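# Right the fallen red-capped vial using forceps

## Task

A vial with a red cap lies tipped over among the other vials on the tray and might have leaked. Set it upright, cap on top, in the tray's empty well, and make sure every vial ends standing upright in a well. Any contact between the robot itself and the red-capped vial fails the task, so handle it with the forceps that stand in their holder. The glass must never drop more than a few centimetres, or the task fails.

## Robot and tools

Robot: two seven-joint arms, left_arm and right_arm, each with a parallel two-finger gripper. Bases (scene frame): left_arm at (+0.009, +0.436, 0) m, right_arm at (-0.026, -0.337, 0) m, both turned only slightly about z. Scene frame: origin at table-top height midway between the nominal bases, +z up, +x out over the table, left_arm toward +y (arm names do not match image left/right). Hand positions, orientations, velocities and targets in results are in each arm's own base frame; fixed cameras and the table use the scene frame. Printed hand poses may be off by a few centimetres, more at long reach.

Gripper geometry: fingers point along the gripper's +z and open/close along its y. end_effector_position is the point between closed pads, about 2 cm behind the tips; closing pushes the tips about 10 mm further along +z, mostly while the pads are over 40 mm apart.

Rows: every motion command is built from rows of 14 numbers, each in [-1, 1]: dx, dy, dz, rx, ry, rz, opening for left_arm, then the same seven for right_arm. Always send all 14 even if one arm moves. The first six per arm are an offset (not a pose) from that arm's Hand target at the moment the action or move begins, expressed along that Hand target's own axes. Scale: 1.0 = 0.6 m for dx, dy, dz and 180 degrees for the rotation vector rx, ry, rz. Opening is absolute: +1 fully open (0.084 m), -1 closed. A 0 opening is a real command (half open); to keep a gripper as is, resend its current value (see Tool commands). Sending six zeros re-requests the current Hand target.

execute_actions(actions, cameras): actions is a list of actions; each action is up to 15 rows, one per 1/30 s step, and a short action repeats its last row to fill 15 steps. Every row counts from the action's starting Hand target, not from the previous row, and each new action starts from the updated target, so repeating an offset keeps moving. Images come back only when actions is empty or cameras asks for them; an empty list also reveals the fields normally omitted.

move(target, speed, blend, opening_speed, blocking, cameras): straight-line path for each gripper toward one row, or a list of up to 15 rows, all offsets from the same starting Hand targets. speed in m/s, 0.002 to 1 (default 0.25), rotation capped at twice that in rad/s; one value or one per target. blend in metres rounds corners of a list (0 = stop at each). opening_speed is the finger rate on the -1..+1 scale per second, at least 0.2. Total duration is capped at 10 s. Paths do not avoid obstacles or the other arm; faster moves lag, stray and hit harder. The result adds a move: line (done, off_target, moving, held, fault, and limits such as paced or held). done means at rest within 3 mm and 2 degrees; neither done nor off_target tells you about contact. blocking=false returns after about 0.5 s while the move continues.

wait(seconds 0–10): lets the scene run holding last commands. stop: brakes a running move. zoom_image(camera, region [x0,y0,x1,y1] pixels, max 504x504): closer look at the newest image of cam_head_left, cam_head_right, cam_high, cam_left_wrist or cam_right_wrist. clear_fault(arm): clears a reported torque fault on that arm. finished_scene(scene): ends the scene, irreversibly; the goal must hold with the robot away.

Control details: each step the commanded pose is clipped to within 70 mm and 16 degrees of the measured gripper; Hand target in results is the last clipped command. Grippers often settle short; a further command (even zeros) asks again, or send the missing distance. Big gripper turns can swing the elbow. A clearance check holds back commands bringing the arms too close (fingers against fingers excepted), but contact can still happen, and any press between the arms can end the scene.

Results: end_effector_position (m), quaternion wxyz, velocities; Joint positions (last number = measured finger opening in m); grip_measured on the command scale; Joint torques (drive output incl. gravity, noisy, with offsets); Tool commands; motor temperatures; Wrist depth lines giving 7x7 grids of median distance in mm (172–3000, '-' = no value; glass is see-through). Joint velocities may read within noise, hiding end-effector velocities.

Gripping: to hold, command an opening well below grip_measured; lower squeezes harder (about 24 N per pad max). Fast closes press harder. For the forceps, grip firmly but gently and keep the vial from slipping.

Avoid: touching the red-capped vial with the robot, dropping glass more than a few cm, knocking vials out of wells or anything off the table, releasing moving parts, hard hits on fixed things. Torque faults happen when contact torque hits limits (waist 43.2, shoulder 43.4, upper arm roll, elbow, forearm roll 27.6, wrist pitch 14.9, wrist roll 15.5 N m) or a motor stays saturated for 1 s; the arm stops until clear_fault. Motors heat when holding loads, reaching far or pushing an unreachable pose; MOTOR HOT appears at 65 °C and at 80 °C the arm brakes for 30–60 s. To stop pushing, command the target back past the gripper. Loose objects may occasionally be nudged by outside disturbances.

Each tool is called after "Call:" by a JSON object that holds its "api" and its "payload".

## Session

Call:
{"api": "execute_actions", "payload": {"actions": []}}

Scene clock: 0.00 s.
left_arm: end_effector_position=(+0.1544, +0.2139, +0.1420) grip_measured=+1.00 end_effector_quat_wxyz=(-0.022, +0.870, +0.493, +0.010) | right_arm: end_effector_position=(+0.4344, +0.5048, +0.2426) grip_measured=+1.00 end_effector_quat_wxyz=(-0.274, +0.951, +0.084, +0.115)
Joint positions: left_arm=[0.955 -0.686 -0.035 0.263 0.011 0.912 -0.109 0.084] | right_arm=[0.822 0.314 -0.007 1.346 0.506 0.533 0.265 0.084]
Joint velocities: within noise
Joint torques (N m): no reading
Motor temperatures (°C): left_arm=[33 33 33 35 35 37 31] | right_arm=[37 34 35 37 32 38 30]
Wrist depth (mm): cam_left_wrist=[1132 1126 281 280 278 275 273 / 1123 283 281 279 276 274 272 / 284 282 280 277 275 273 271 / 283 281 278 276 274 272 270 / 282 280 278 275 273 271 269 / 281 278 276 274 271 269 268 / 279 278 275 273 270 269 266] | cam_right_wrist=[2068 680 580 506 448 404 366 / 1754 644 553 486 432 390 355 / 1711 619 535 472 421 380 347 / 665 589 511 453 406 368 337 / 638 566 496 441 385 360 330 / 617 540 475 424 359 349 321 / 601 517 462 417 337 341 312]
Hand target: left_arm +0.1544, +0.2139, +0.1420; -0.022, +0.870, +0.493, +0.010 | right_arm +0.4344, +0.5048, +0.2426; -0.274, +0.951, +0.084, +0.115
Tool commands: left_gripper/opening=+1.0 right_gripper/opening=+1.0
camera_calibration:
cam_left_wrist: T_world_to_cam=[[0.870187, -0.489954, -0.0521507, 0.0131512], [-0.491933, -0.869901, -0.0357023, 0.332587], [-0.0278734, 0.0567223, -0.998001, 0.267633], [0, 0, 0, 1]] pos_world=[0.159626, 0.28058, 0.279658]
cam_right_wrist: T_world_to_cam=[[0.242536, -0.839823, -0.485668, 0.463418], [-0.954924, -0.118338, -0.272245, 0.602393], [0.171165, 0.529805, -0.830668, -0.00963926], [0, 0, 0, 1]] pos_world=[0.464494, 0.465582, 0.381058]

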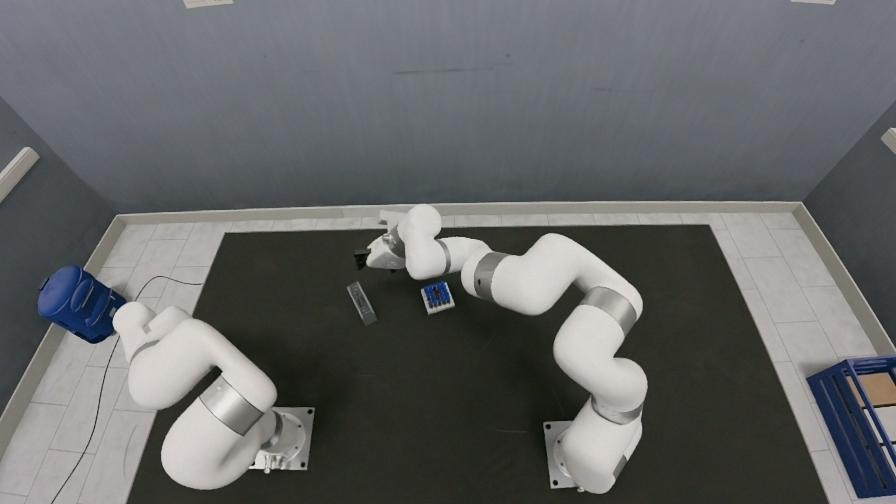

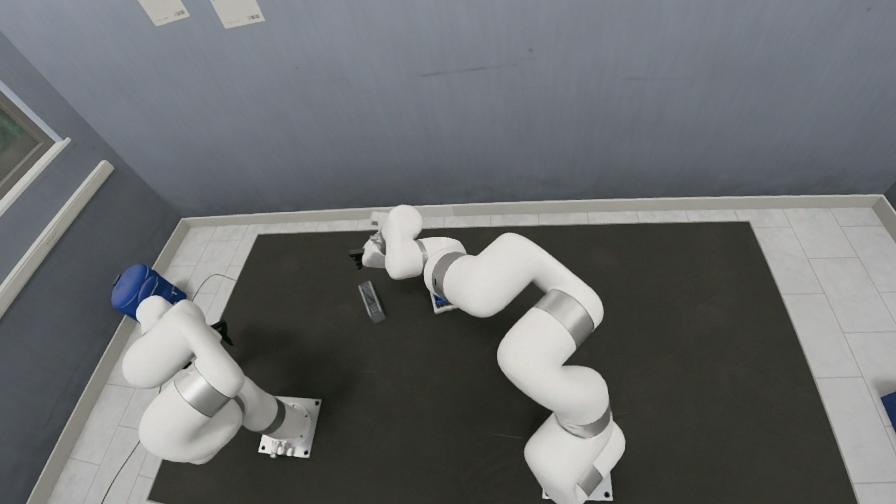

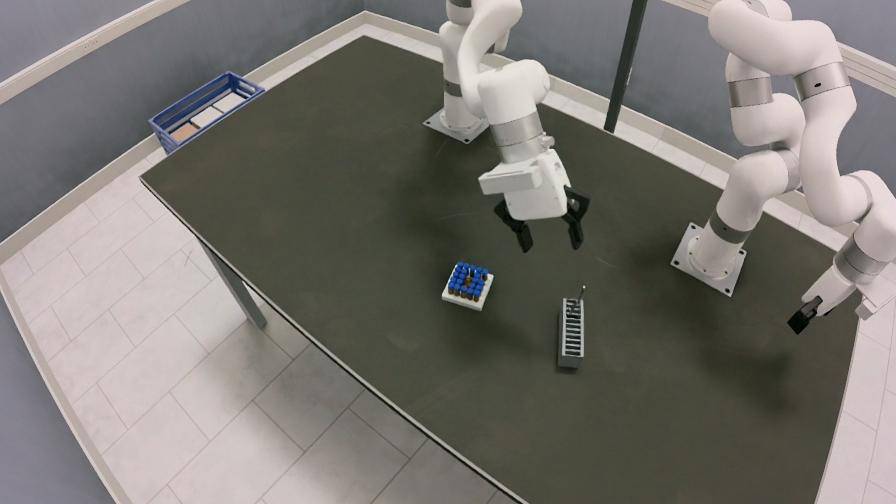

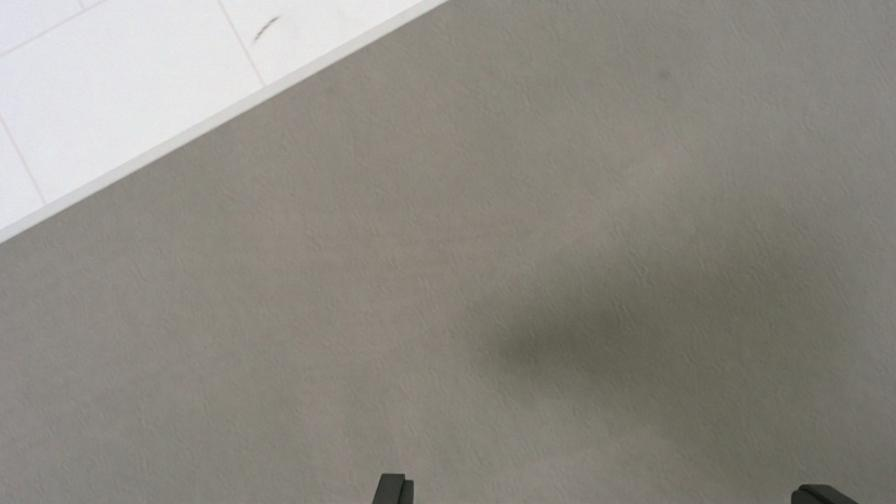

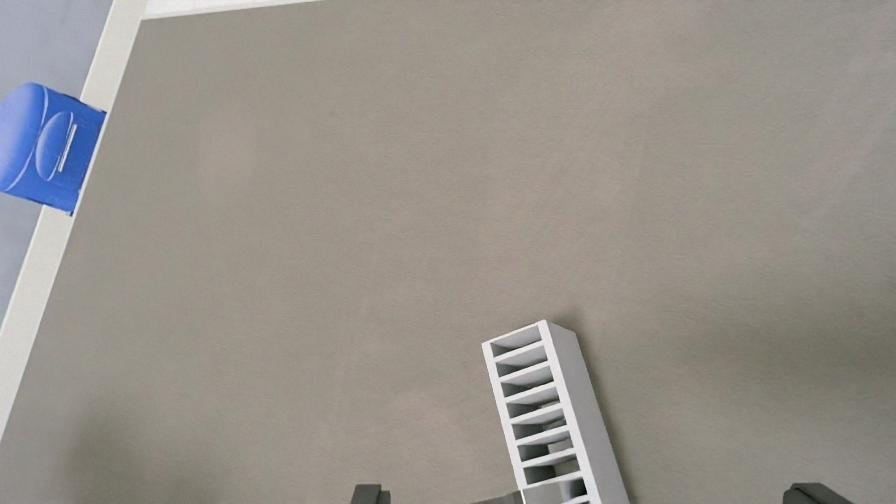

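Call:
{"api": "move", "payload": {"target": [0,0,0,0,0,0,1,-0.096,0.732,-0.70,0,0,0,1], "speed": 0.4}}

Call:
{"api": "move", "payload": {"target": [-0.619,0.576,-0.304,-0.0146,-0.0067,0.3279,1,0,0,0,0,0,0,1], "speed": 0.4, "cameras": ["cam_left_wrist","cam_high"]}}

Call:
{"api": "zoom_image", "payload": {"camera": "cam_left_wrist", "region": [220, 0, 520, 250]}}

Call:
{"api": "zoom_image", "payload": {"camera": "cam_left_wrist", "region": [560, 20, 860, 270]}}

Scene clock: 2.80 s.
left_arm: end_effector_position=(+0.1544, +0.2139, +0.1420) grip_measured=+1.00 end_effector_quat_wxyz=(-0.022, +0.870, +0.493, +0.010) | right_arm: end_effector_position=(+0.4045, -0.0948, +0.3533) grip_measured=+1.00 end_effector_quat_wxyz=(-0.274, +0.951, +0.084, +0.115)
Joint positions: left_arm=[0.955 -0.686 -0.035 0.263 0.011 0.912 -0.109 0.084] | right_arm=[0.314 -0.252 -0.769 1.189 0.426 1.463 -0.675 0.084]
Joint torques (N m): left_arm=[0.19 -5.24 0.37 12.24 -0.3 -1.36 -0.18] | right_arm=[4.23 -5.39 0.21 21.03 2.6 0.48 -1.34]
Wrist depth (mm): cam_left_wrist=[1134 1123 281 279 278 275 273 / 1132 283 281 279 276 274 272 / 284 282 280 277 275 273 271 / 283 281 278 277 274 272 269 / 282 280 277 275 273 270 269 / 280 278 276 274 272 270 268 / 279 278 275 273 271 268 266] | cam_right_wrist=[2604 2302 1962 1657 610 529 483 / 1014 846 725 638 566 509 463 / 968 812 699 617 549 496 453 / 910 762 655 593 531 480 439 / 846 738 637 576 518 470 431 / 822 711 624 556 501 455 419 / 794 678 605 540 490 446 407]
Hand target: left_arm +0.1544, +0.2139, +0.1420; -0.022, +0.870, +0.493, +0.010 | right_arm +0.4046, -0.0948, +0.3533; -0.274, +0.951, +0.084, +0.115
Off the commanded pose: left_arm 0.000 m, 0 deg | right_arm 0.000 m, 0 deg.
move: done

Scene clock: 4.77 s.
left_arm: end_effector_position=(+0.2603, -0.2905, +0.3001) grip_measured=+1.00 end_effector_quat_wxyz=(+0.000, +1.000, +0.000, +0.001) | right_arm: end_effector_position=(+0.4046, -0.0948, +0.3533) grip_measured=+1.00 end_effector_quat_wxyz=(-0.274, +0.951, +0.084, +0.115)
Joint positions: left_arm=[0.331 -0.576 -0.915 1.039 -0.451 1.43 -0.431 0.084] | right_arm=[0.314 -0.252 -0.769 1.189 0.426 1.463 -0.675 0.084]
Joint torques (N m): left_arm=[5.03 7.21 5 13.92 2.74 -0.43 -1.64] | right_arm=[1.38 -5.33 0.29 21.19 2.48 -2.92 -0.95]
Wrist depth (mm): cam_left_wrist=[433 432 432 430 428 427 424 / 434 431 388 430 429 386 425 / 434 432 432 430 428 414 426 / 434 432 431 429 428 428 427 / 434 433 431 430 429 427 426 / 434 433 431 430 428 427 427 / 434 433 432 431 429 428 426] | cam_right_wrist=[2575 2286 1924 1653 610 530 482 / 1017 847 728 635 565 510 464 / 970 811 703 619 552 497 452 / 921 760 654 593 531 481 440 / 847 737 634 575 517 472 431 / 823 710 621 555 500 455 419 / 796 677 605 540 490 446 408]
Hand target: left_arm +0.2603, -0.2905, +0.3001; +0.000, +1.000, +0.000, +0.001 | right_arm +0.4046, -0.0948, +0.3533; -0.274, +0.951, +0.084, +0.115
Off the commanded pose: left_arm 0.000 m, 0 deg | right_arm 0.000 m, 0 deg.
move: done
camera_calibration:
cam_left_wrist: T_world_to_cam=[[0.0261685, -0.999326, -0.0257529, -0.254075], [-0.99965, -0.0262629, 0.00333471, 0.317112], [-0.00400881, 0.0256566, -0.999663, 0.442221], [0, 0, 0, 1]] pos_world=[0.325422, -0.256922, 0.434472]
Images, in order (width x height): cam_high 896x504, cam_left_wrist 896x504.

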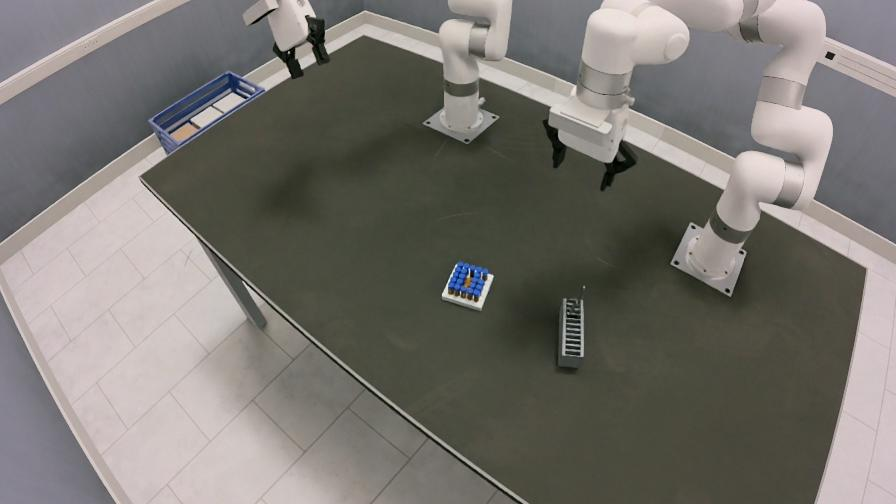

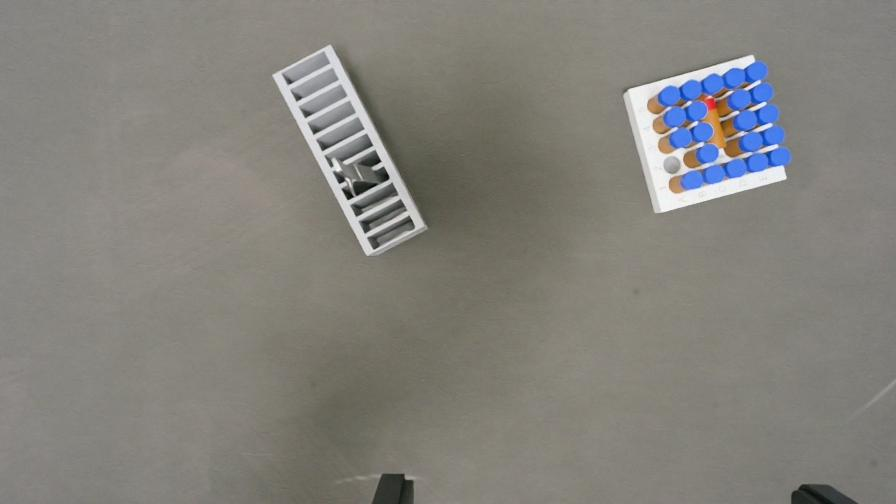

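Scaled by 1.680 from the camera's 896x504 image, which has a finer 1280x720 frame.

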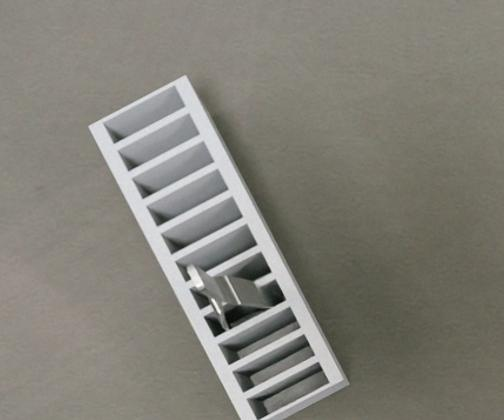

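Scaled by 1.680 from the camera's 896x504 image, which has a finer 1280x720 frame.

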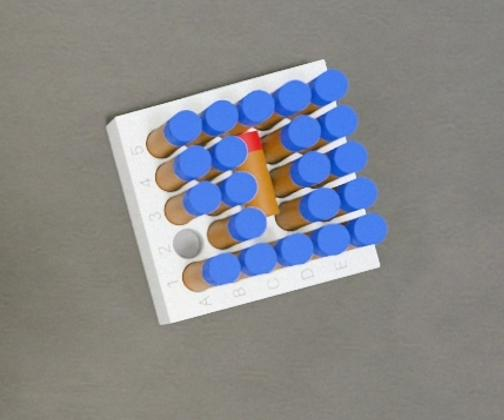

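Call:
{"api": "move", "payload": {"target": [0.1753,-0.1567,0.1833,0,0,-0.1617,1,0,0,0,0,0,0,1], "speed": 0.25, "cameras": ["cam_left_wrist"]}}

Call:
{"api": "zoom_image", "payload": {"camera": "cam_left_wrist", "region": [450, 254, 750, 504]}}

Scene clock: 7.60 s.
left_arm: end_effector_position=(+0.3656, -0.1965, +0.1902) grip_measured=+1.00 end_effector_quat_wxyz=(+0.000, +0.968, +0.251, +0.000) | right_arm: end_effector_position=(+0.4046, -0.0948, +0.3533) grip_measured=+1.00 end_effector_quat_wxyz=(-0.274, +0.951, +0.084, +0.115)
Joint positions: left_arm=[0.693 -0.343 -1.111 0.859 -0.356 1.044 -0.718 0.084] | right_arm=[0.314 -0.252 -0.769 1.189 0.426 1.463 -0.675 0.084]
Joint torques (N m): left_arm=[4.94 4.37 2.58 14.23 2.67 -2.11 -1.71] | right_arm=[-0.95 -6.2 0.23 20.95 1.98 -3.05 -0.15]
Wrist depth (mm): cam_left_wrist=[323 322 321 320 319 318 317 / 323 323 322 320 319 319 318 / 323 322 322 321 319 319 317 / 323 322 322 321 319 319 317 / 324 323 322 321 308 319 318 / 324 323 322 321 314 319 318 / 324 323 322 321 278 319 317] | cam_right_wrist=[2585 2279 1946 1661 610 530 483 / 1017 847 725 638 567 509 463 / 970 814 702 619 550 496 452 / 924 762 653 592 531 481 440 / 849 735 635 574 519 470 429 / 827 710 622 555 501 456 418 / 791 677 603 542 490 446 407]
Hand target: left_arm +0.3656, -0.1965, +0.1902; +0.000, +0.968, +0.251, +0.000 | right_arm +0.4046, -0.0948, +0.3533; -0.274, +0.951, +0.084, +0.115
Off the commanded pose: left_arm 0.000 m, 0 deg | right_arm 0.000 m, 0 deg.
move: done
camera_calibration:
cam_left_wrist: T_world_to_cam=[[0.508895, -0.860456, -0.0253204, -0.314983], [-0.860679, -0.509135, 0.00367089, 0.279479], [-0.0160501, 0.0199246, -0.999673, 0.333682], [0, 0, 0, 1]] pos_world=[0.40619, -0.135384, 0.324572]
Images, in order (width x height): cam_left_wrist 896x504.

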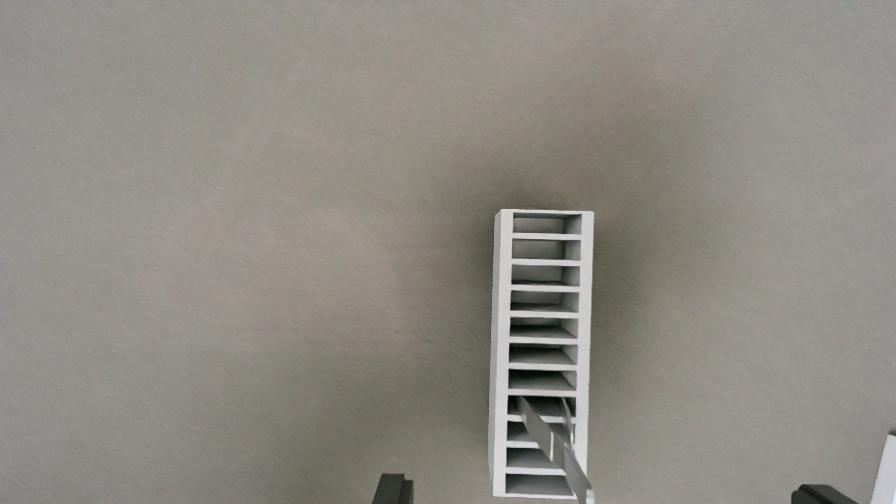

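Scaled by 1.680 from the camera's 896x504 image, which has a finer 1280x720 frame.

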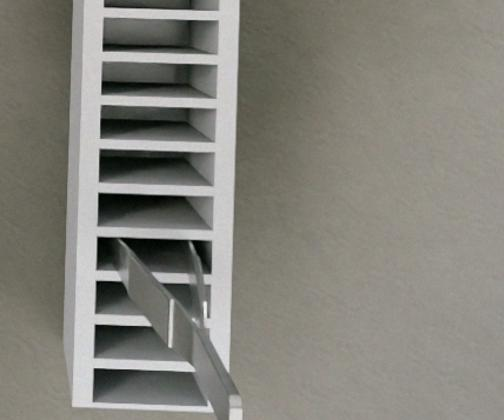

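Call:
{"api": "move", "payload": {"target": [-0.0015,0.0058,0.1567,0,0,0,1,0,0,0,0,0,0,1], "speed": 0.12}}

Call:
{"api": "move", "payload": {"target": [0,0,0,0,0,0,-1,0,0,0,0,0,0,1], "opening_speed": 1.2, "cameras": ["cam_left_wrist"]}}

Call:
{"api": "zoom_image", "payload": {"camera": "cam_left_wrist", "region": [450, 254, 750, 504]}}

Scene clock: 9.57 s.
left_arm: end_effector_position=(+0.3666, -0.2000, +0.0962) grip_measured=+1.00 end_effector_quat_wxyz=(+0.000, +0.968, +0.251, +0.000) | right_arm: end_effector_position=(+0.4046, -0.0948, +0.3533) grip_measured=+1.00 end_effector_quat_wxyz=(-0.274, +0.951, +0.084, +0.115)
Joint positions: left_arm=[0.842 0.124 -1.341 0.735 0.185 0.714 -1.146 0.084] | right_arm=[0.314 -0.252 -0.769 1.189 0.426 1.463 -0.675 0.084]
Joint torques (N m): left_arm=[-5.32 -0.06 0.39 13.37 2.64 -0.45 -1.62] | right_arm=[-1.98 -6.59 0.39 20.79 1.57 -3.11 0.43]
Wrist depth (mm): cam_left_wrist=[229 228 227 227 226 225 224 / 229 228 228 227 226 225 224 / 229 228 227 227 226 225 224 / 229 228 228 227 222 225 224 / 229 229 228 227 213 225 225 / 229 229 228 227 188 226 225 / 229 229 228 227 186 225 225] | cam_right_wrist=[2595 2302 1935 1657 610 529 482 / 1016 845 728 638 566 509 463 / 966 813 701 616 552 498 453 / 755 761 653 592 530 481 440 / 818 733 636 576 517 469 430 / 823 711 624 554 500 455 418 / 793 681 604 538 490 446 408]
Hand target: left_arm +0.3666, -0.2000, +0.0962; +0.000, +0.968, +0.251, +0.000 | right_arm +0.4046, -0.0948, +0.3533; -0.274, +0.951, +0.084, +0.115
Off the commanded pose: left_arm 0.000 m, 0 deg | right_arm 0.000 m, 0 deg.
move: done

Scene clock: 11.43 s.
left_arm: end_effector_position=(+0.3666, -0.2000, +0.0962) grip_measured=-0.86 end_effector_quat_wxyz=(+0.000, +0.968, +0.251, +0.000) | right_arm: end_effector_position=(+0.4046, -0.0948, +0.3533) grip_measured=+1.00 end_effector_quat_wxyz=(-0.274, +0.951, +0.084, +0.115)
Joint positions: left_arm=[0.842 0.124 -1.341 0.735 0.186 0.714 -1.147 0.006] | right_arm=[0.314 -0.252 -0.769 1.189 0.426 1.463 -0.675 0.084]
Joint torques (N m): left_arm=[-5.25 -0.08 0.15 13.12 2.62 -0.45 -1.7] | right_arm=[-2.2 -7.31 0.73 20.78 1.26 -3.06 0.8]
Wrist depth (mm): cam_left_wrist=[229 228 227 227 226 225 224 / 229 228 227 227 226 225 224 / 229 228 228 227 226 225 224 / 229 228 228 227 222 225 225 / 229 228 228 227 213 225 225 / 229 229 228 227 189 226 225 / 230 229 228 227 187 226 225] | cam_right_wrist=[2585 2317 1935 1673 610 528 483 / 1019 846 728 636 565 509 462 / 966 811 701 619 552 497 453 / 878 761 652 594 532 481 440 / 829 732 636 577 518 469 430 / 824 706 622 554 500 456 418 / 795 678 604 540 489 446 407]
Hand target: left_arm +0.3666, -0.2000, +0.0962; +0.000, +0.968, +0.251, +0.000 | right_arm +0.4046, -0.0948, +0.3533; -0.274, +0.951, +0.084, +0.115
Off the commanded pose: left_arm 0.000 m, 0 deg | right_arm 0.000 m, 0 deg.
move: done
camera_calibration:
cam_left_wrist: T_world_to_cam=[[0.508895, -0.860456, -0.0253204, -0.320883], [-0.860679, -0.509135, 0.00367089, 0.278903], [-0.0160501, 0.0199246, -0.999673, 0.239799], [0, 0, 0, 1]] pos_world=[0.40719, -0.138884, 0.230572]
Images, in order (width x height): cam_left_wrist 896x504.

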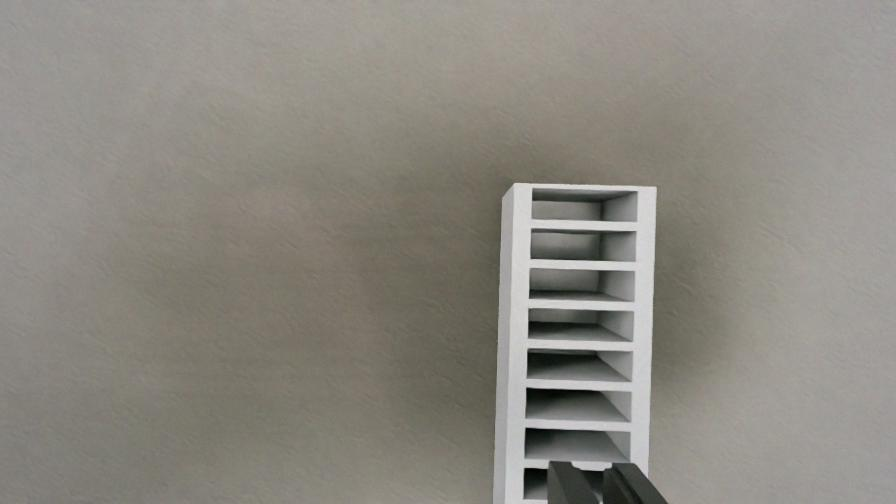

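Scaled by 1.680 from the camera's 896x504 image, which has a finer 1280x720 frame.

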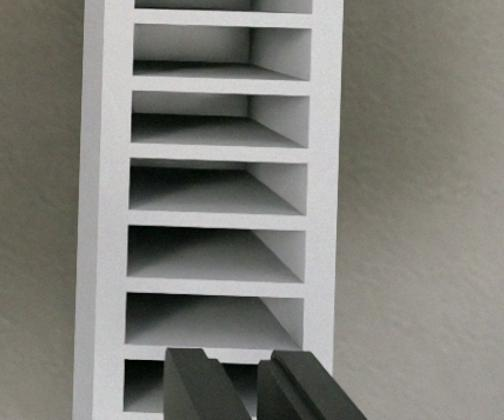

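Call:
{"api": "move", "payload": {"target": [[0,0,-0.19,0,0,0,-1,0,0,0,0,0,0,1],[-0.0952,0.3647,-0.1733,0,0,0.0717,-0.88,0,0,0,0,0,0,1]], "blend": 0.01, "speed": [0.12,0.25]}}

Call:
{"api": "move", "payload": {"target": [0,0,0,0,0,0,-0.745,0,0,0,0,0,0,1], "opening_speed": 0.3, "cameras": ["cam_left_wrist","cam_high"]}}

Call:
{"api": "zoom_image", "payload": {"camera": "cam_left_wrist", "region": [440, 304, 690, 504]}}

Scene clock: 16.77 s.
left_arm: end_effector_position=(+0.4231, -0.4189, +0.2003) grip_measured=-0.86 end_effector_quat_wxyz=(+0.000, +0.990, +0.141, +0.000) | right_arm: end_effector_position=(+0.4046, -0.0948, +0.3533) grip_measured=+1.00 end_effector_quat_wxyz=(-0.274, +0.951, +0.084, +0.115)
Joint positions: left_arm=[1.654 -0.651 -2.166 1.651 -0.549 1.291 -0.738 0.006] | right_arm=[0.314 -0.252 -0.769 1.189 0.426 1.463 -0.675 0.084]
Joint torques (N m): left_arm=[5.07 29.09 6.25 13.59 -3.07 -0.67 -1.69] | right_arm=[-1.98 -8.61 1.83 20.32 0.58 -3 0.82]
Wrist depth (mm): cam_left_wrist=[332 330 329 328 328 326 324 / 332 331 329 328 328 326 324 / 332 331 330 328 327 326 324 / 308 331 330 328 328 326 325 / 297 331 330 329 327 327 325 / 292 331 330 329 303 326 325 / 333 331 331 307 314 326 325] | cam_right_wrist=[2575 2294 1946 1673 610 529 482 / 1016 846 725 637 566 508 464 / 443 814 701 615 551 498 453 / 504 748 655 592 530 482 440 / 870 732 635 575 519 470 431 / 822 711 623 555 501 455 418 / 796 677 605 540 490 446 408]
Hand target: left_arm +0.4231, -0.4189, +0.2003; +0.000, +0.990, +0.141, +0.000 | right_arm +0.4046, -0.0948, +0.3533; -0.274, +0.951, +0.084, +0.115
Off the commanded pose: left_arm 0.000 m, 0 deg | right_arm 0.000 m, 0 deg.
move: done; limits=paced

Scene clock: 17.43 s.
left_arm: end_effector_position=(+0.4231, -0.4189, +0.2003) grip_measured=-0.77 end_effector_quat_wxyz=(+0.000, +0.990, +0.141, +0.000) | right_arm: end_effector_position=(+0.4046, -0.0948, +0.3533) grip_measured=+1.00 end_effector_quat_wxyz=(-0.274, +0.951, +0.084, +0.115)
Joint positions: left_arm=[1.654 -0.651 -2.166 1.651 -0.549 1.291 -0.738 0.01] | right_arm=[0.314 -0.252 -0.769 1.189 0.426 1.463 -0.675 0.084]
Joint torques (N m): left_arm=[4.93 29.22 6.81 13.53 -3.12 -1.04 -1.61] | right_arm=[-2.05 -8.8 2.05 20.06 0.39 -2.97 0.81]
Wrist depth (mm): cam_left_wrist=[332 330 329 328 327 326 324 / 332 331 329 328 327 326 324 / 332 331 330 328 327 326 325 / 307 331 330 328 328 326 325 / 297 331 330 328 327 327 325 / 293 331 330 328 303 326 325 / 333 331 330 329 289 326 326] | cam_right_wrist=[2595 2294 1935 1669 610 528 483 / 1014 846 725 636 566 509 463 / 442 813 700 614 549 498 453 / 516 739 655 592 531 480 440 / 868 735 637 576 517 469 430 / 821 711 621 555 502 456 418 / 798 677 605 540 490 446 408]
Hand target: left_arm +0.4231, -0.4189, +0.2003; +0.000, +0.990, +0.141, +0.000 | right_arm +0.4046, -0.0948, +0.3533; -0.274, +0.951, +0.084, +0.115
Off the commanded pose: left_arm 0.000 m, 0 deg | right_arm 0.000 m, 0 deg.
move: done
camera_calibration:
cam_left_wrist: T_world_to_cam=[[0.303829, -0.952384, -0.0255368, -0.487077], [-0.952661, -0.304014, 0.00361849, 0.340488], [-0.0112098, 0.0232285, -0.999667, 0.348458], [0, 0, 0, 1]] pos_world=[0.476264, -0.368465, 0.334672]
Images, in order (width x height): cam_high 896x504, cam_left_wrist 896x504.

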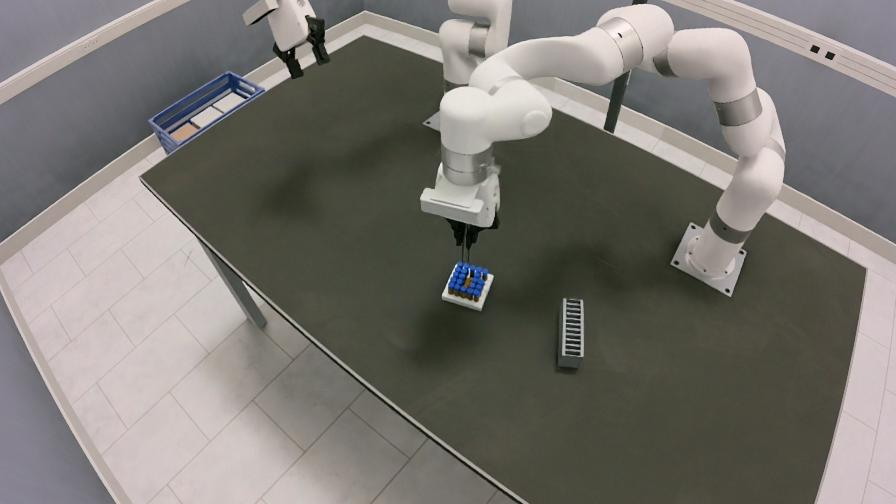

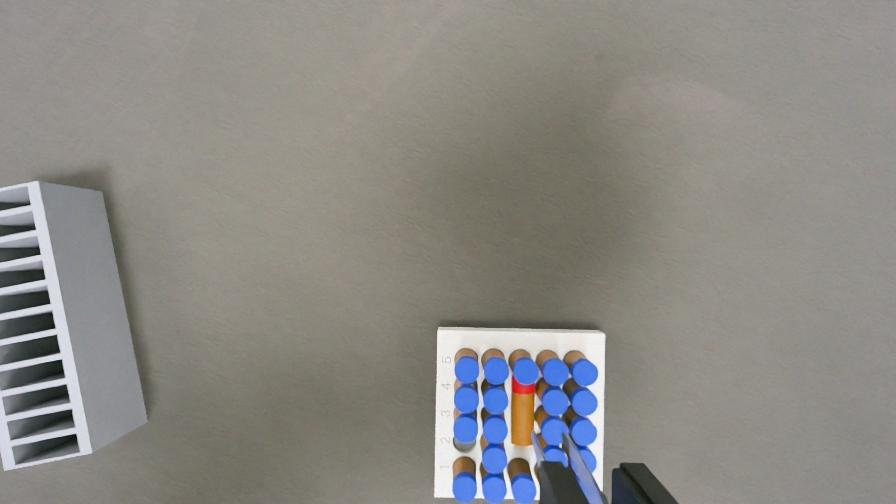

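Scaled by 2.016 from the camera's 896x504 image, which has a finer 1280x720 frame.

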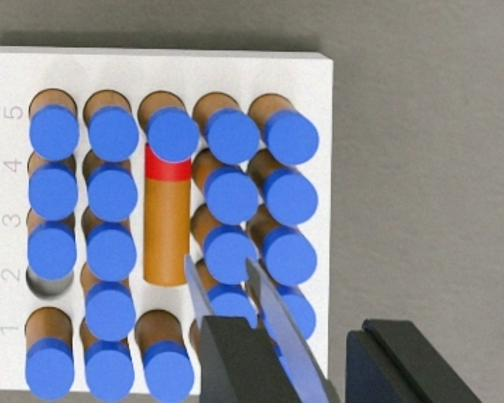

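Call:
{"api": "move", "payload": {"target": [0.0292,-0.0008,0.1133,0,-0.0833,0,-0.735,0,0,0,0,0,0,1], "speed": 0.12, "cameras": ["cam_left_wrist"]}}

Call:
{"api": "zoom_image", "payload": {"camera": "cam_left_wrist", "region": [450, 354, 650, 504]}}

Scene clock: 19.30 s.
left_arm: end_effector_position=(+0.4398, -0.4136, +0.1323) grip_measured=-0.76 end_effector_quat_wxyz=(+0.019, +0.982, +0.140, -0.129) | right_arm: end_effector_position=(+0.4046, -0.0948, +0.3533) grip_measured=+1.00 end_effector_quat_wxyz=(-0.274, +0.951, +0.084, +0.115)
Joint positions: left_arm=[1.954 -0.822 -2.338 1.826 -0.747 1.457 -0.61 0.011] | right_arm=[0.314 -0.252 -0.769 1.189 0.426 1.463 -0.675 0.084]
Joint torques (N m): left_arm=[5.12 36.09 5.38 13.06 -3.36 -0.09 1.27] | right_arm=[-1.91 -8.95 2.5 20.07 0.19 -2.99 0.71]
Wrist depth (mm): cam_left_wrist=[229 228 227 227 226 224 224 / 236 235 234 233 231 231 231 / 244 243 242 241 240 239 238 / 251 250 249 248 247 245 245 / 258 259 257 252 251 254 253 / 265 268 267 262 220 263 262 / 278 277 275 272 227 271 270] | cam_right_wrist=[2614 2309 1940 1661 610 529 481 / 451 849 728 636 565 509 464 / 471 754 702 616 550 497 453 / 908 736 655 594 530 481 439 / 871 738 637 575 518 471 429 / 824 711 622 556 500 456 418 / 797 676 604 541 490 446 407]
Hand target: left_arm +0.4398, -0.4136, +0.1323; +0.019, +0.982, +0.140, -0.129 | right_arm +0.4046, -0.0948, +0.3533; -0.274, +0.951, +0.084, +0.115
Off the commanded pose: left_arm 0.000 m, 0 deg | right_arm 0.000 m, 0 deg.
move: done
camera_calibration:
cam_left_wrist: T_world_to_cam=[[0.296572, -0.954501, -0.0311988, -0.485712], [-0.919133, -0.294148, 0.262054, 0.313426], [-0.259308, -0.0490419, -0.964549, 0.355178], [0, 0, 0, 1]] pos_world=[0.524229, -0.354, 0.245299]
Images, in order (width x height): cam_left_wrist 896x504.

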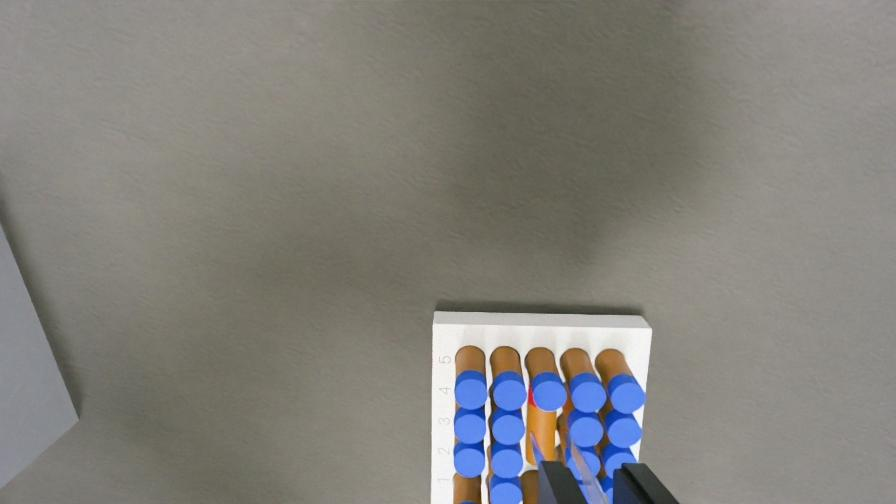

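Scaled by 2.520 from the camera's 896x504 image, which has a finer 1280x720 frame.

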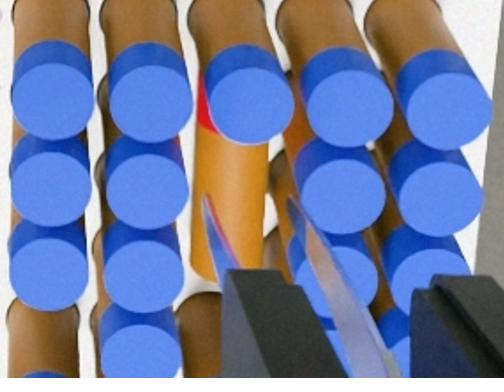

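Call:
{"api": "move", "payload": {"target": [0.0092,0.0005,0.0407,0,0,0,-0.73,0,0,0,0,0,0,1], "speed": 0.04, "cameras": ["cam_left_wrist"]}}

Call:
{"api": "zoom_image", "payload": {"camera": "cam_left_wrist", "region": [450, 354, 650, 504]}}

Scene clock: 20.67 s.
left_arm: end_effector_position=(+0.4390, -0.4141, +0.1073) grip_measured=-0.75 end_effector_quat_wxyz=(+0.019, +0.982, +0.140, -0.129) | right_arm: end_effector_position=(+0.4046, -0.0948, +0.3533) grip_measured=+1.00 end_effector_quat_wxyz=(-0.274, +0.951, +0.084, +0.115)
Joint positions: left_arm=[1.95 -0.848 -2.351 1.795 -0.766 1.409 -0.592 0.011] | right_arm=[0.314 -0.252 -0.769 1.189 0.426 1.463 -0.675 0.084]
Joint torques (N m): left_arm=[-5.29 36.49 5.51 8.12 -3.38 -1.69 1.56] | right_arm=[-1.84 -9.4 2.74 19.92 -0.1 -2.98 0.73]
Wrist depth (mm): cam_left_wrist=[205 205 204 203 202 201 200 / 212 211 210 209 208 207 206 / 219 217 217 216 215 214 213 / 225 224 223 222 221 220 219 / 233 232 231 228 226 226 226 / 241 241 239 221 209 234 235 / 249 248 247 243 200 242 242] | cam_right_wrist=[2585 2302 1930 1661 610 529 483 / 456 851 728 637 566 510 462 / 472 747 704 617 549 497 452 / 910 729 652 591 532 481 439 / 869 735 635 576 518 470 431 / 827 712 624 553 499 456 419 / 799 676 605 541 490 447 408]
Hand target: left_arm +0.4390, -0.4141, +0.1073; +0.019, +0.982, +0.140, -0.129 | right_arm +0.4046, -0.0948, +0.3533; -0.274, +0.951, +0.084, +0.115
Off the commanded pose: left_arm 0.000 m, 0 deg | right_arm 0.000 m, 0 deg.
move: done
camera_calibration:
cam_left_wrist: T_world_to_cam=[[0.296598, -0.954492, -0.0312064, -0.48684], [-0.919124, -0.294176, 0.262053, 0.319077], [-0.259308, -0.049042, -0.964549, 0.330731], [0, 0, 0, 1]] pos_world=[0.523429, -0.3546, 0.220199]
Images, in order (width x height): cam_left_wrist 896x504.

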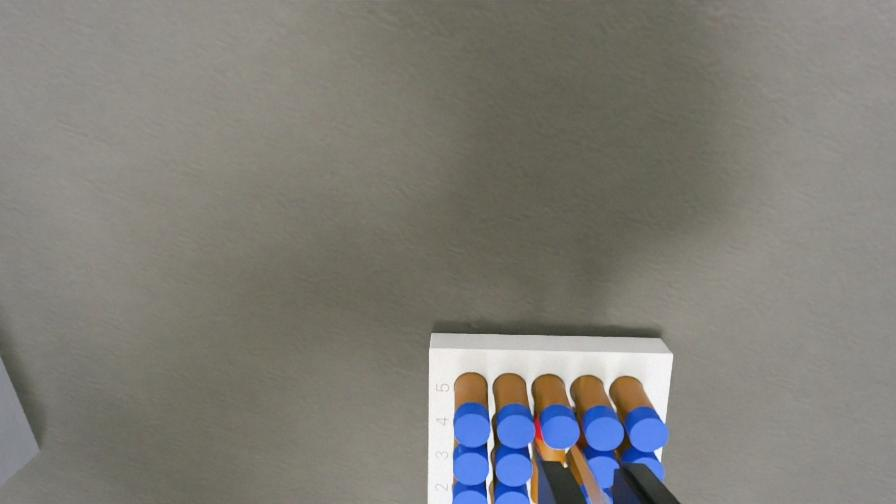

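Scaled by 2.520 from the camera's 896x504 image, which has a finer 1280x720 frame.

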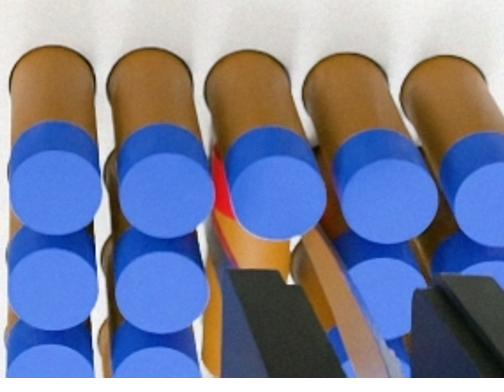

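Call:
{"api": "move", "payload": {"target": [0,0,0,0,0,0,-0.92,0,0,0,0,0,0,1], "opening_speed": 0.25}}

Call:
{"api": "move", "payload": {"target": [-0.0129,0,-0.0483,0,0,0,-0.92,0,0,0,0,0,0,1], "speed": 0.05, "cameras": ["cam_left_wrist","cam_high"]}}

Call:
{"api": "zoom_image", "payload": {"camera": "cam_left_wrist", "region": [450, 354, 650, 504]}}

Call:
{"api": "zoom_image", "payload": {"camera": "cam_high", "region": [430, 245, 510, 310]}}

Scene clock: 21.93 s.
left_arm: end_effector_position=(+0.4390, -0.4141, +0.1073) grip_measured=-0.83 end_effector_quat_wxyz=(+0.019, +0.982, +0.140, -0.129) | right_arm: end_effector_position=(+0.4046, -0.0948, +0.3533) grip_measured=+1.00 end_effector_quat_wxyz=(-0.274, +0.951, +0.084, +0.115)
Joint positions: left_arm=[1.95 -0.848 -2.351 1.795 -0.766 1.408 -0.592 0.007] | right_arm=[0.314 -0.252 -0.769 1.189 0.426 1.463 -0.675 0.084]
Joint torques (N m): left_arm=[-5.12 36.48 5.62 8.12 -3.3 -1.66 1.36] | right_arm=[-1.54 -9.79 2.89 19.81 -0.18 -3.02 0.87]
Wrist depth (mm): cam_left_wrist=[205 204 204 203 202 201 200 / 212 211 210 209 208 207 206 / 219 217 217 216 215 214 213 / 225 224 223 222 221 220 219 / 233 232 230 228 226 226 226 / 241 240 239 221 209 234 235 / 249 248 246 243 - 242 242] | cam_right_wrist=[2566 2302 1957 1657 611 528 483 / 456 845 727 638 564 510 462 / 473 744 703 617 551 496 451 / 903 739 654 593 532 481 440 / 870 737 634 577 519 471 431 / 827 708 622 555 500 455 418 / 796 677 604 540 490 445 406]
Hand target: left_arm +0.4390, -0.4141, +0.1073; +0.019, +0.982, +0.140, -0.129 | right_arm +0.4046, -0.0948, +0.3533; -0.274, +0.951, +0.084, +0.115
Off the commanded pose: left_arm 0.000 m, 0 deg | right_arm 0.000 m, 0 deg.
move: done

Scene clock: 22.83 s.
left_arm: end_effector_position=(+0.4390, -0.4141, +0.1372) grip_measured=-0.83 end_effector_quat_wxyz=(+0.019, +0.982, +0.140, -0.129) | right_arm: end_effector_position=(+0.4046, -0.0948, +0.3533) grip_measured=+1.00 end_effector_quat_wxyz=(-0.274, +0.951, +0.084, +0.115)
Joint positions: left_arm=[1.952 -0.816 -2.335 1.831 -0.744 1.465 -0.615 0.007] | right_arm=[0.314 -0.252 -0.769 1.189 0.426 1.463 -0.675 0.084]
Joint torques (N m): left_arm=[5.33 49.46 9.52 13.01 2.4 -0.15 -1.74] | right_arm=[-1.39 -9.71 3.1 19.79 -0.08 -2.98 0.77]
Wrist depth (mm): cam_left_wrist=[234 233 232 231 230 229 228 / 241 240 239 238 237 236 235 / 249 248 247 246 245 244 243 / 256 255 254 253 252 250 249 / 262 264 263 256 253 259 258 / 270 274 272 267 224 268 267 / 284 282 281 280 241 276 275] | cam_right_wrist=[2595 2286 1924 1657 609 528 483 / 449 850 729 636 566 509 463 / 469 766 702 616 551 497 452 / 908 739 653 595 531 481 440 / 876 735 636 575 518 470 430 / 823 707 622 554 502 455 419 / 794 679 603 541 491 446 408]
Hand target: left_arm +0.4390, -0.4141, +0.1373; +0.019, +0.982, +0.140, -0.129 | right_arm +0.4046, -0.0948, +0.3533; -0.274, +0.951, +0.084, +0.115
Off the commanded pose: left_arm 0.000 m, 0 deg | right_arm 0.000 m, 0 deg.
move: done
camera_calibration:
cam_left_wrist: T_world_to_cam=[[0.296563, -0.954499, -0.0313286, -0.485857], [-0.919102, -0.294169, 0.262139, 0.311185], [-0.259427, -0.0489464, -0.964522, 0.359757], [0, 0, 0, 1]] pos_world=[0.523429, -0.354601, 0.250199]
Images, in order (width x height): cam_high 896x504, cam_left_wrist 896x504.

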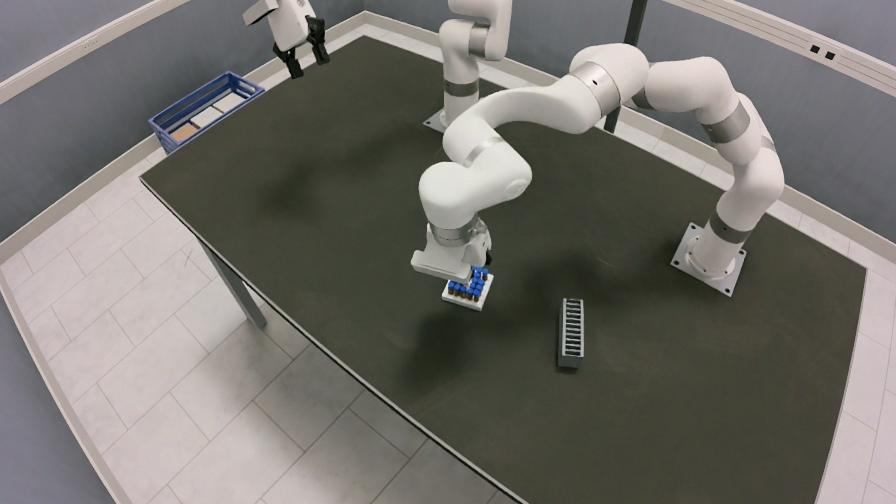

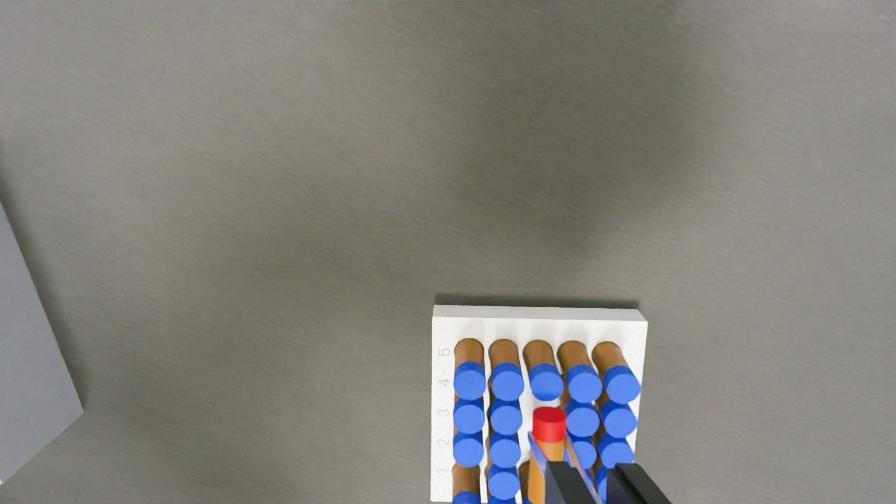

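Scaled by 2.520 from the camera's 896x504 image, which has a finer 1280x720 frame.

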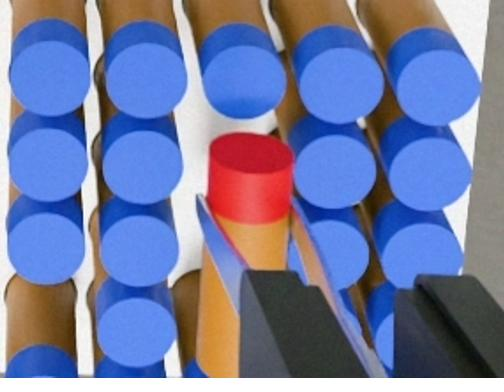

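Scaled by 6.300 from the camera's 896x504 image, which has a finer 1280x720 frame.

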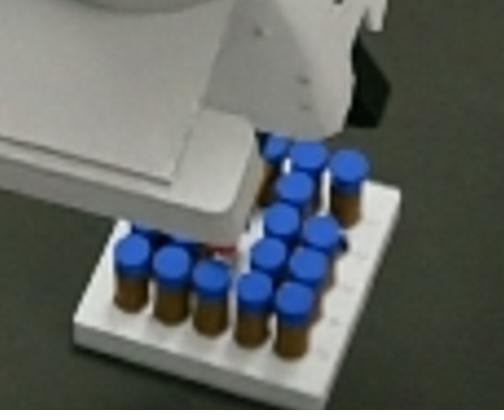

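Call:
{"api": "move", "payload": {"target": [[-0.0302,0,-0.1127,0,0,0,-0.92,0,0,0,0,0,0,1],[-0.2228,-0.0497,0.0207,0,0.5,0,-0.92,0,0,0,0,0,0,1]], "blend": 0.02, "speed": 0.2, "cameras": ["cam_left_wrist","cam_high"]}}

Call:
{"api": "zoom_image", "payload": {"camera": "cam_left_wrist", "region": [470, 374, 600, 504]}}

Scene clock: 28.13 s.
left_arm: end_effector_position=(+0.3036, -0.4224, +0.1597) grip_measured=-0.83 end_effector_quat_wxyz=(-0.086, +0.785, +0.112, +0.603) | right_arm: end_effector_position=(+0.4046, -0.0948, +0.3533) grip_measured=+1.00 end_effector_quat_wxyz=(-0.274, +0.951, +0.084, +0.115)
Joint positions: left_arm=[0.577 -1.391 -1.752 1.007 -0.056 0.712 -1.651 0.007] | right_arm=[0.314 -0.252 -0.769 1.189 0.426 1.463 -0.675 0.084]
Joint torques (N m): left_arm=[-5.29 17.46 13.75 3.98 2.7 0.58 -1.69] | right_arm=[-0.8 -9.55 3.97 19.23 -0.04 -2.9 0.84]
Wrist depth (mm): cam_left_wrist=[1600 1465 1369 1273 1205 1125 1074 / 1642 1523 1408 1317 1233 1158 1088 / 1715 1578 1446 1350 1271 1186 1123 / 1758 1638 1509 1386 1305 1226 1147 / 656 1638 1533 1431 1340 1255 1176 / 531 502 534 537 509 1257 1203 / 423 406 427 450 431 431 433] | cam_right_wrist=[2614 2279 1957 1661 610 528 482 / 1014 847 727 634 566 508 464 / 969 815 703 617 550 497 453 / 925 765 655 591 530 481 440 / 871 725 634 577 517 469 431 / 840 697 621 555 499 455 419 / 473 667 603 541 490 445 407]
Hand target: left_arm +0.3036, -0.4225, +0.1597; -0.086, +0.785, +0.112, +0.603 | right_arm +0.4046, -0.0948, +0.3533; -0.274, +0.951, +0.084, +0.115
Off the commanded pose: left_arm 0.000 m, 0 deg | right_arm 0.000 m, 0 deg.
move: done
camera_calibration:
cam_left_wrist: T_world_to_cam=[[0.309632, -0.950672, 0.0187448, -0.463214], [-0.244243, -0.0985706, -0.964691, 0.252112], [0.918952, 0.294121, -0.262715, 0.0210016], [0, 0, 0, 1]] pos_world=[0.185703, -0.421691, 0.257411]
Images, in order (width x height): cam_high 896x504, cam_left_wrist 896x504.

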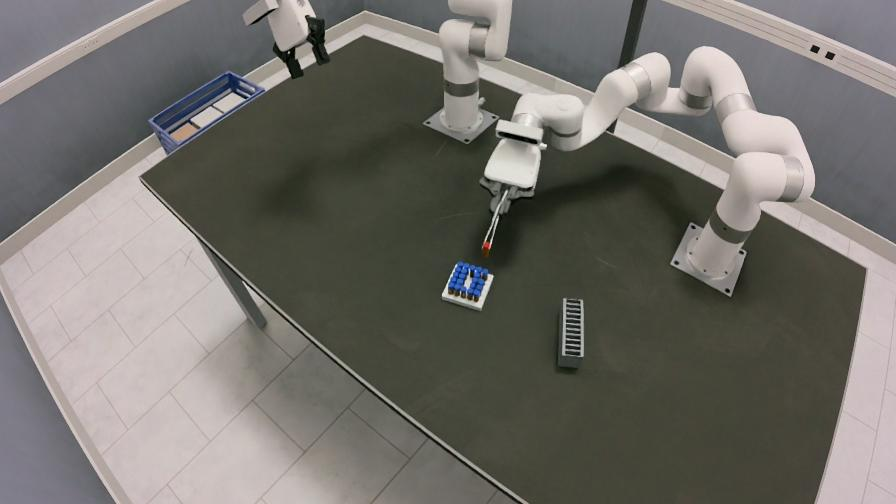

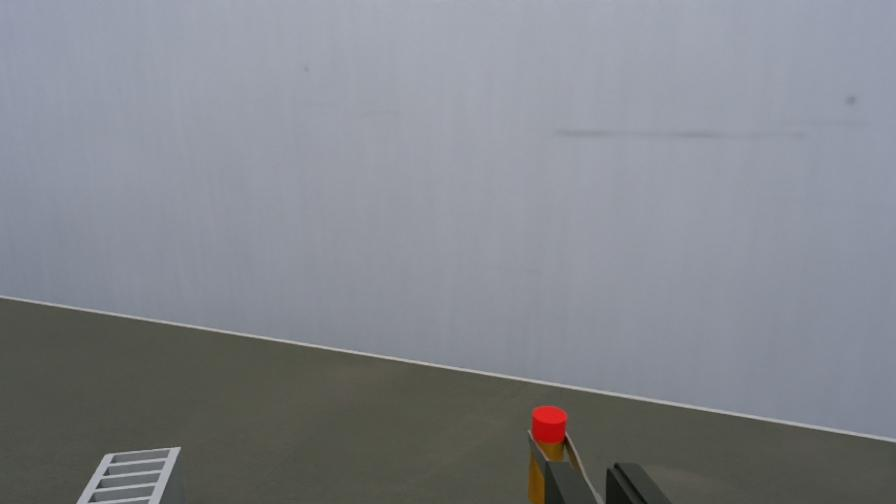

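Scaled by 3.877 from the camera's 896x504 image, which has a finer 1280x720 frame.

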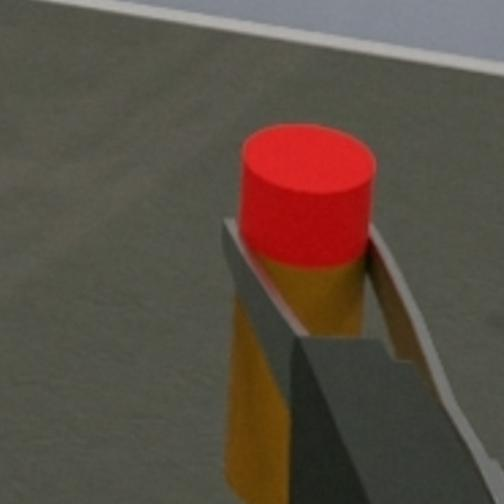

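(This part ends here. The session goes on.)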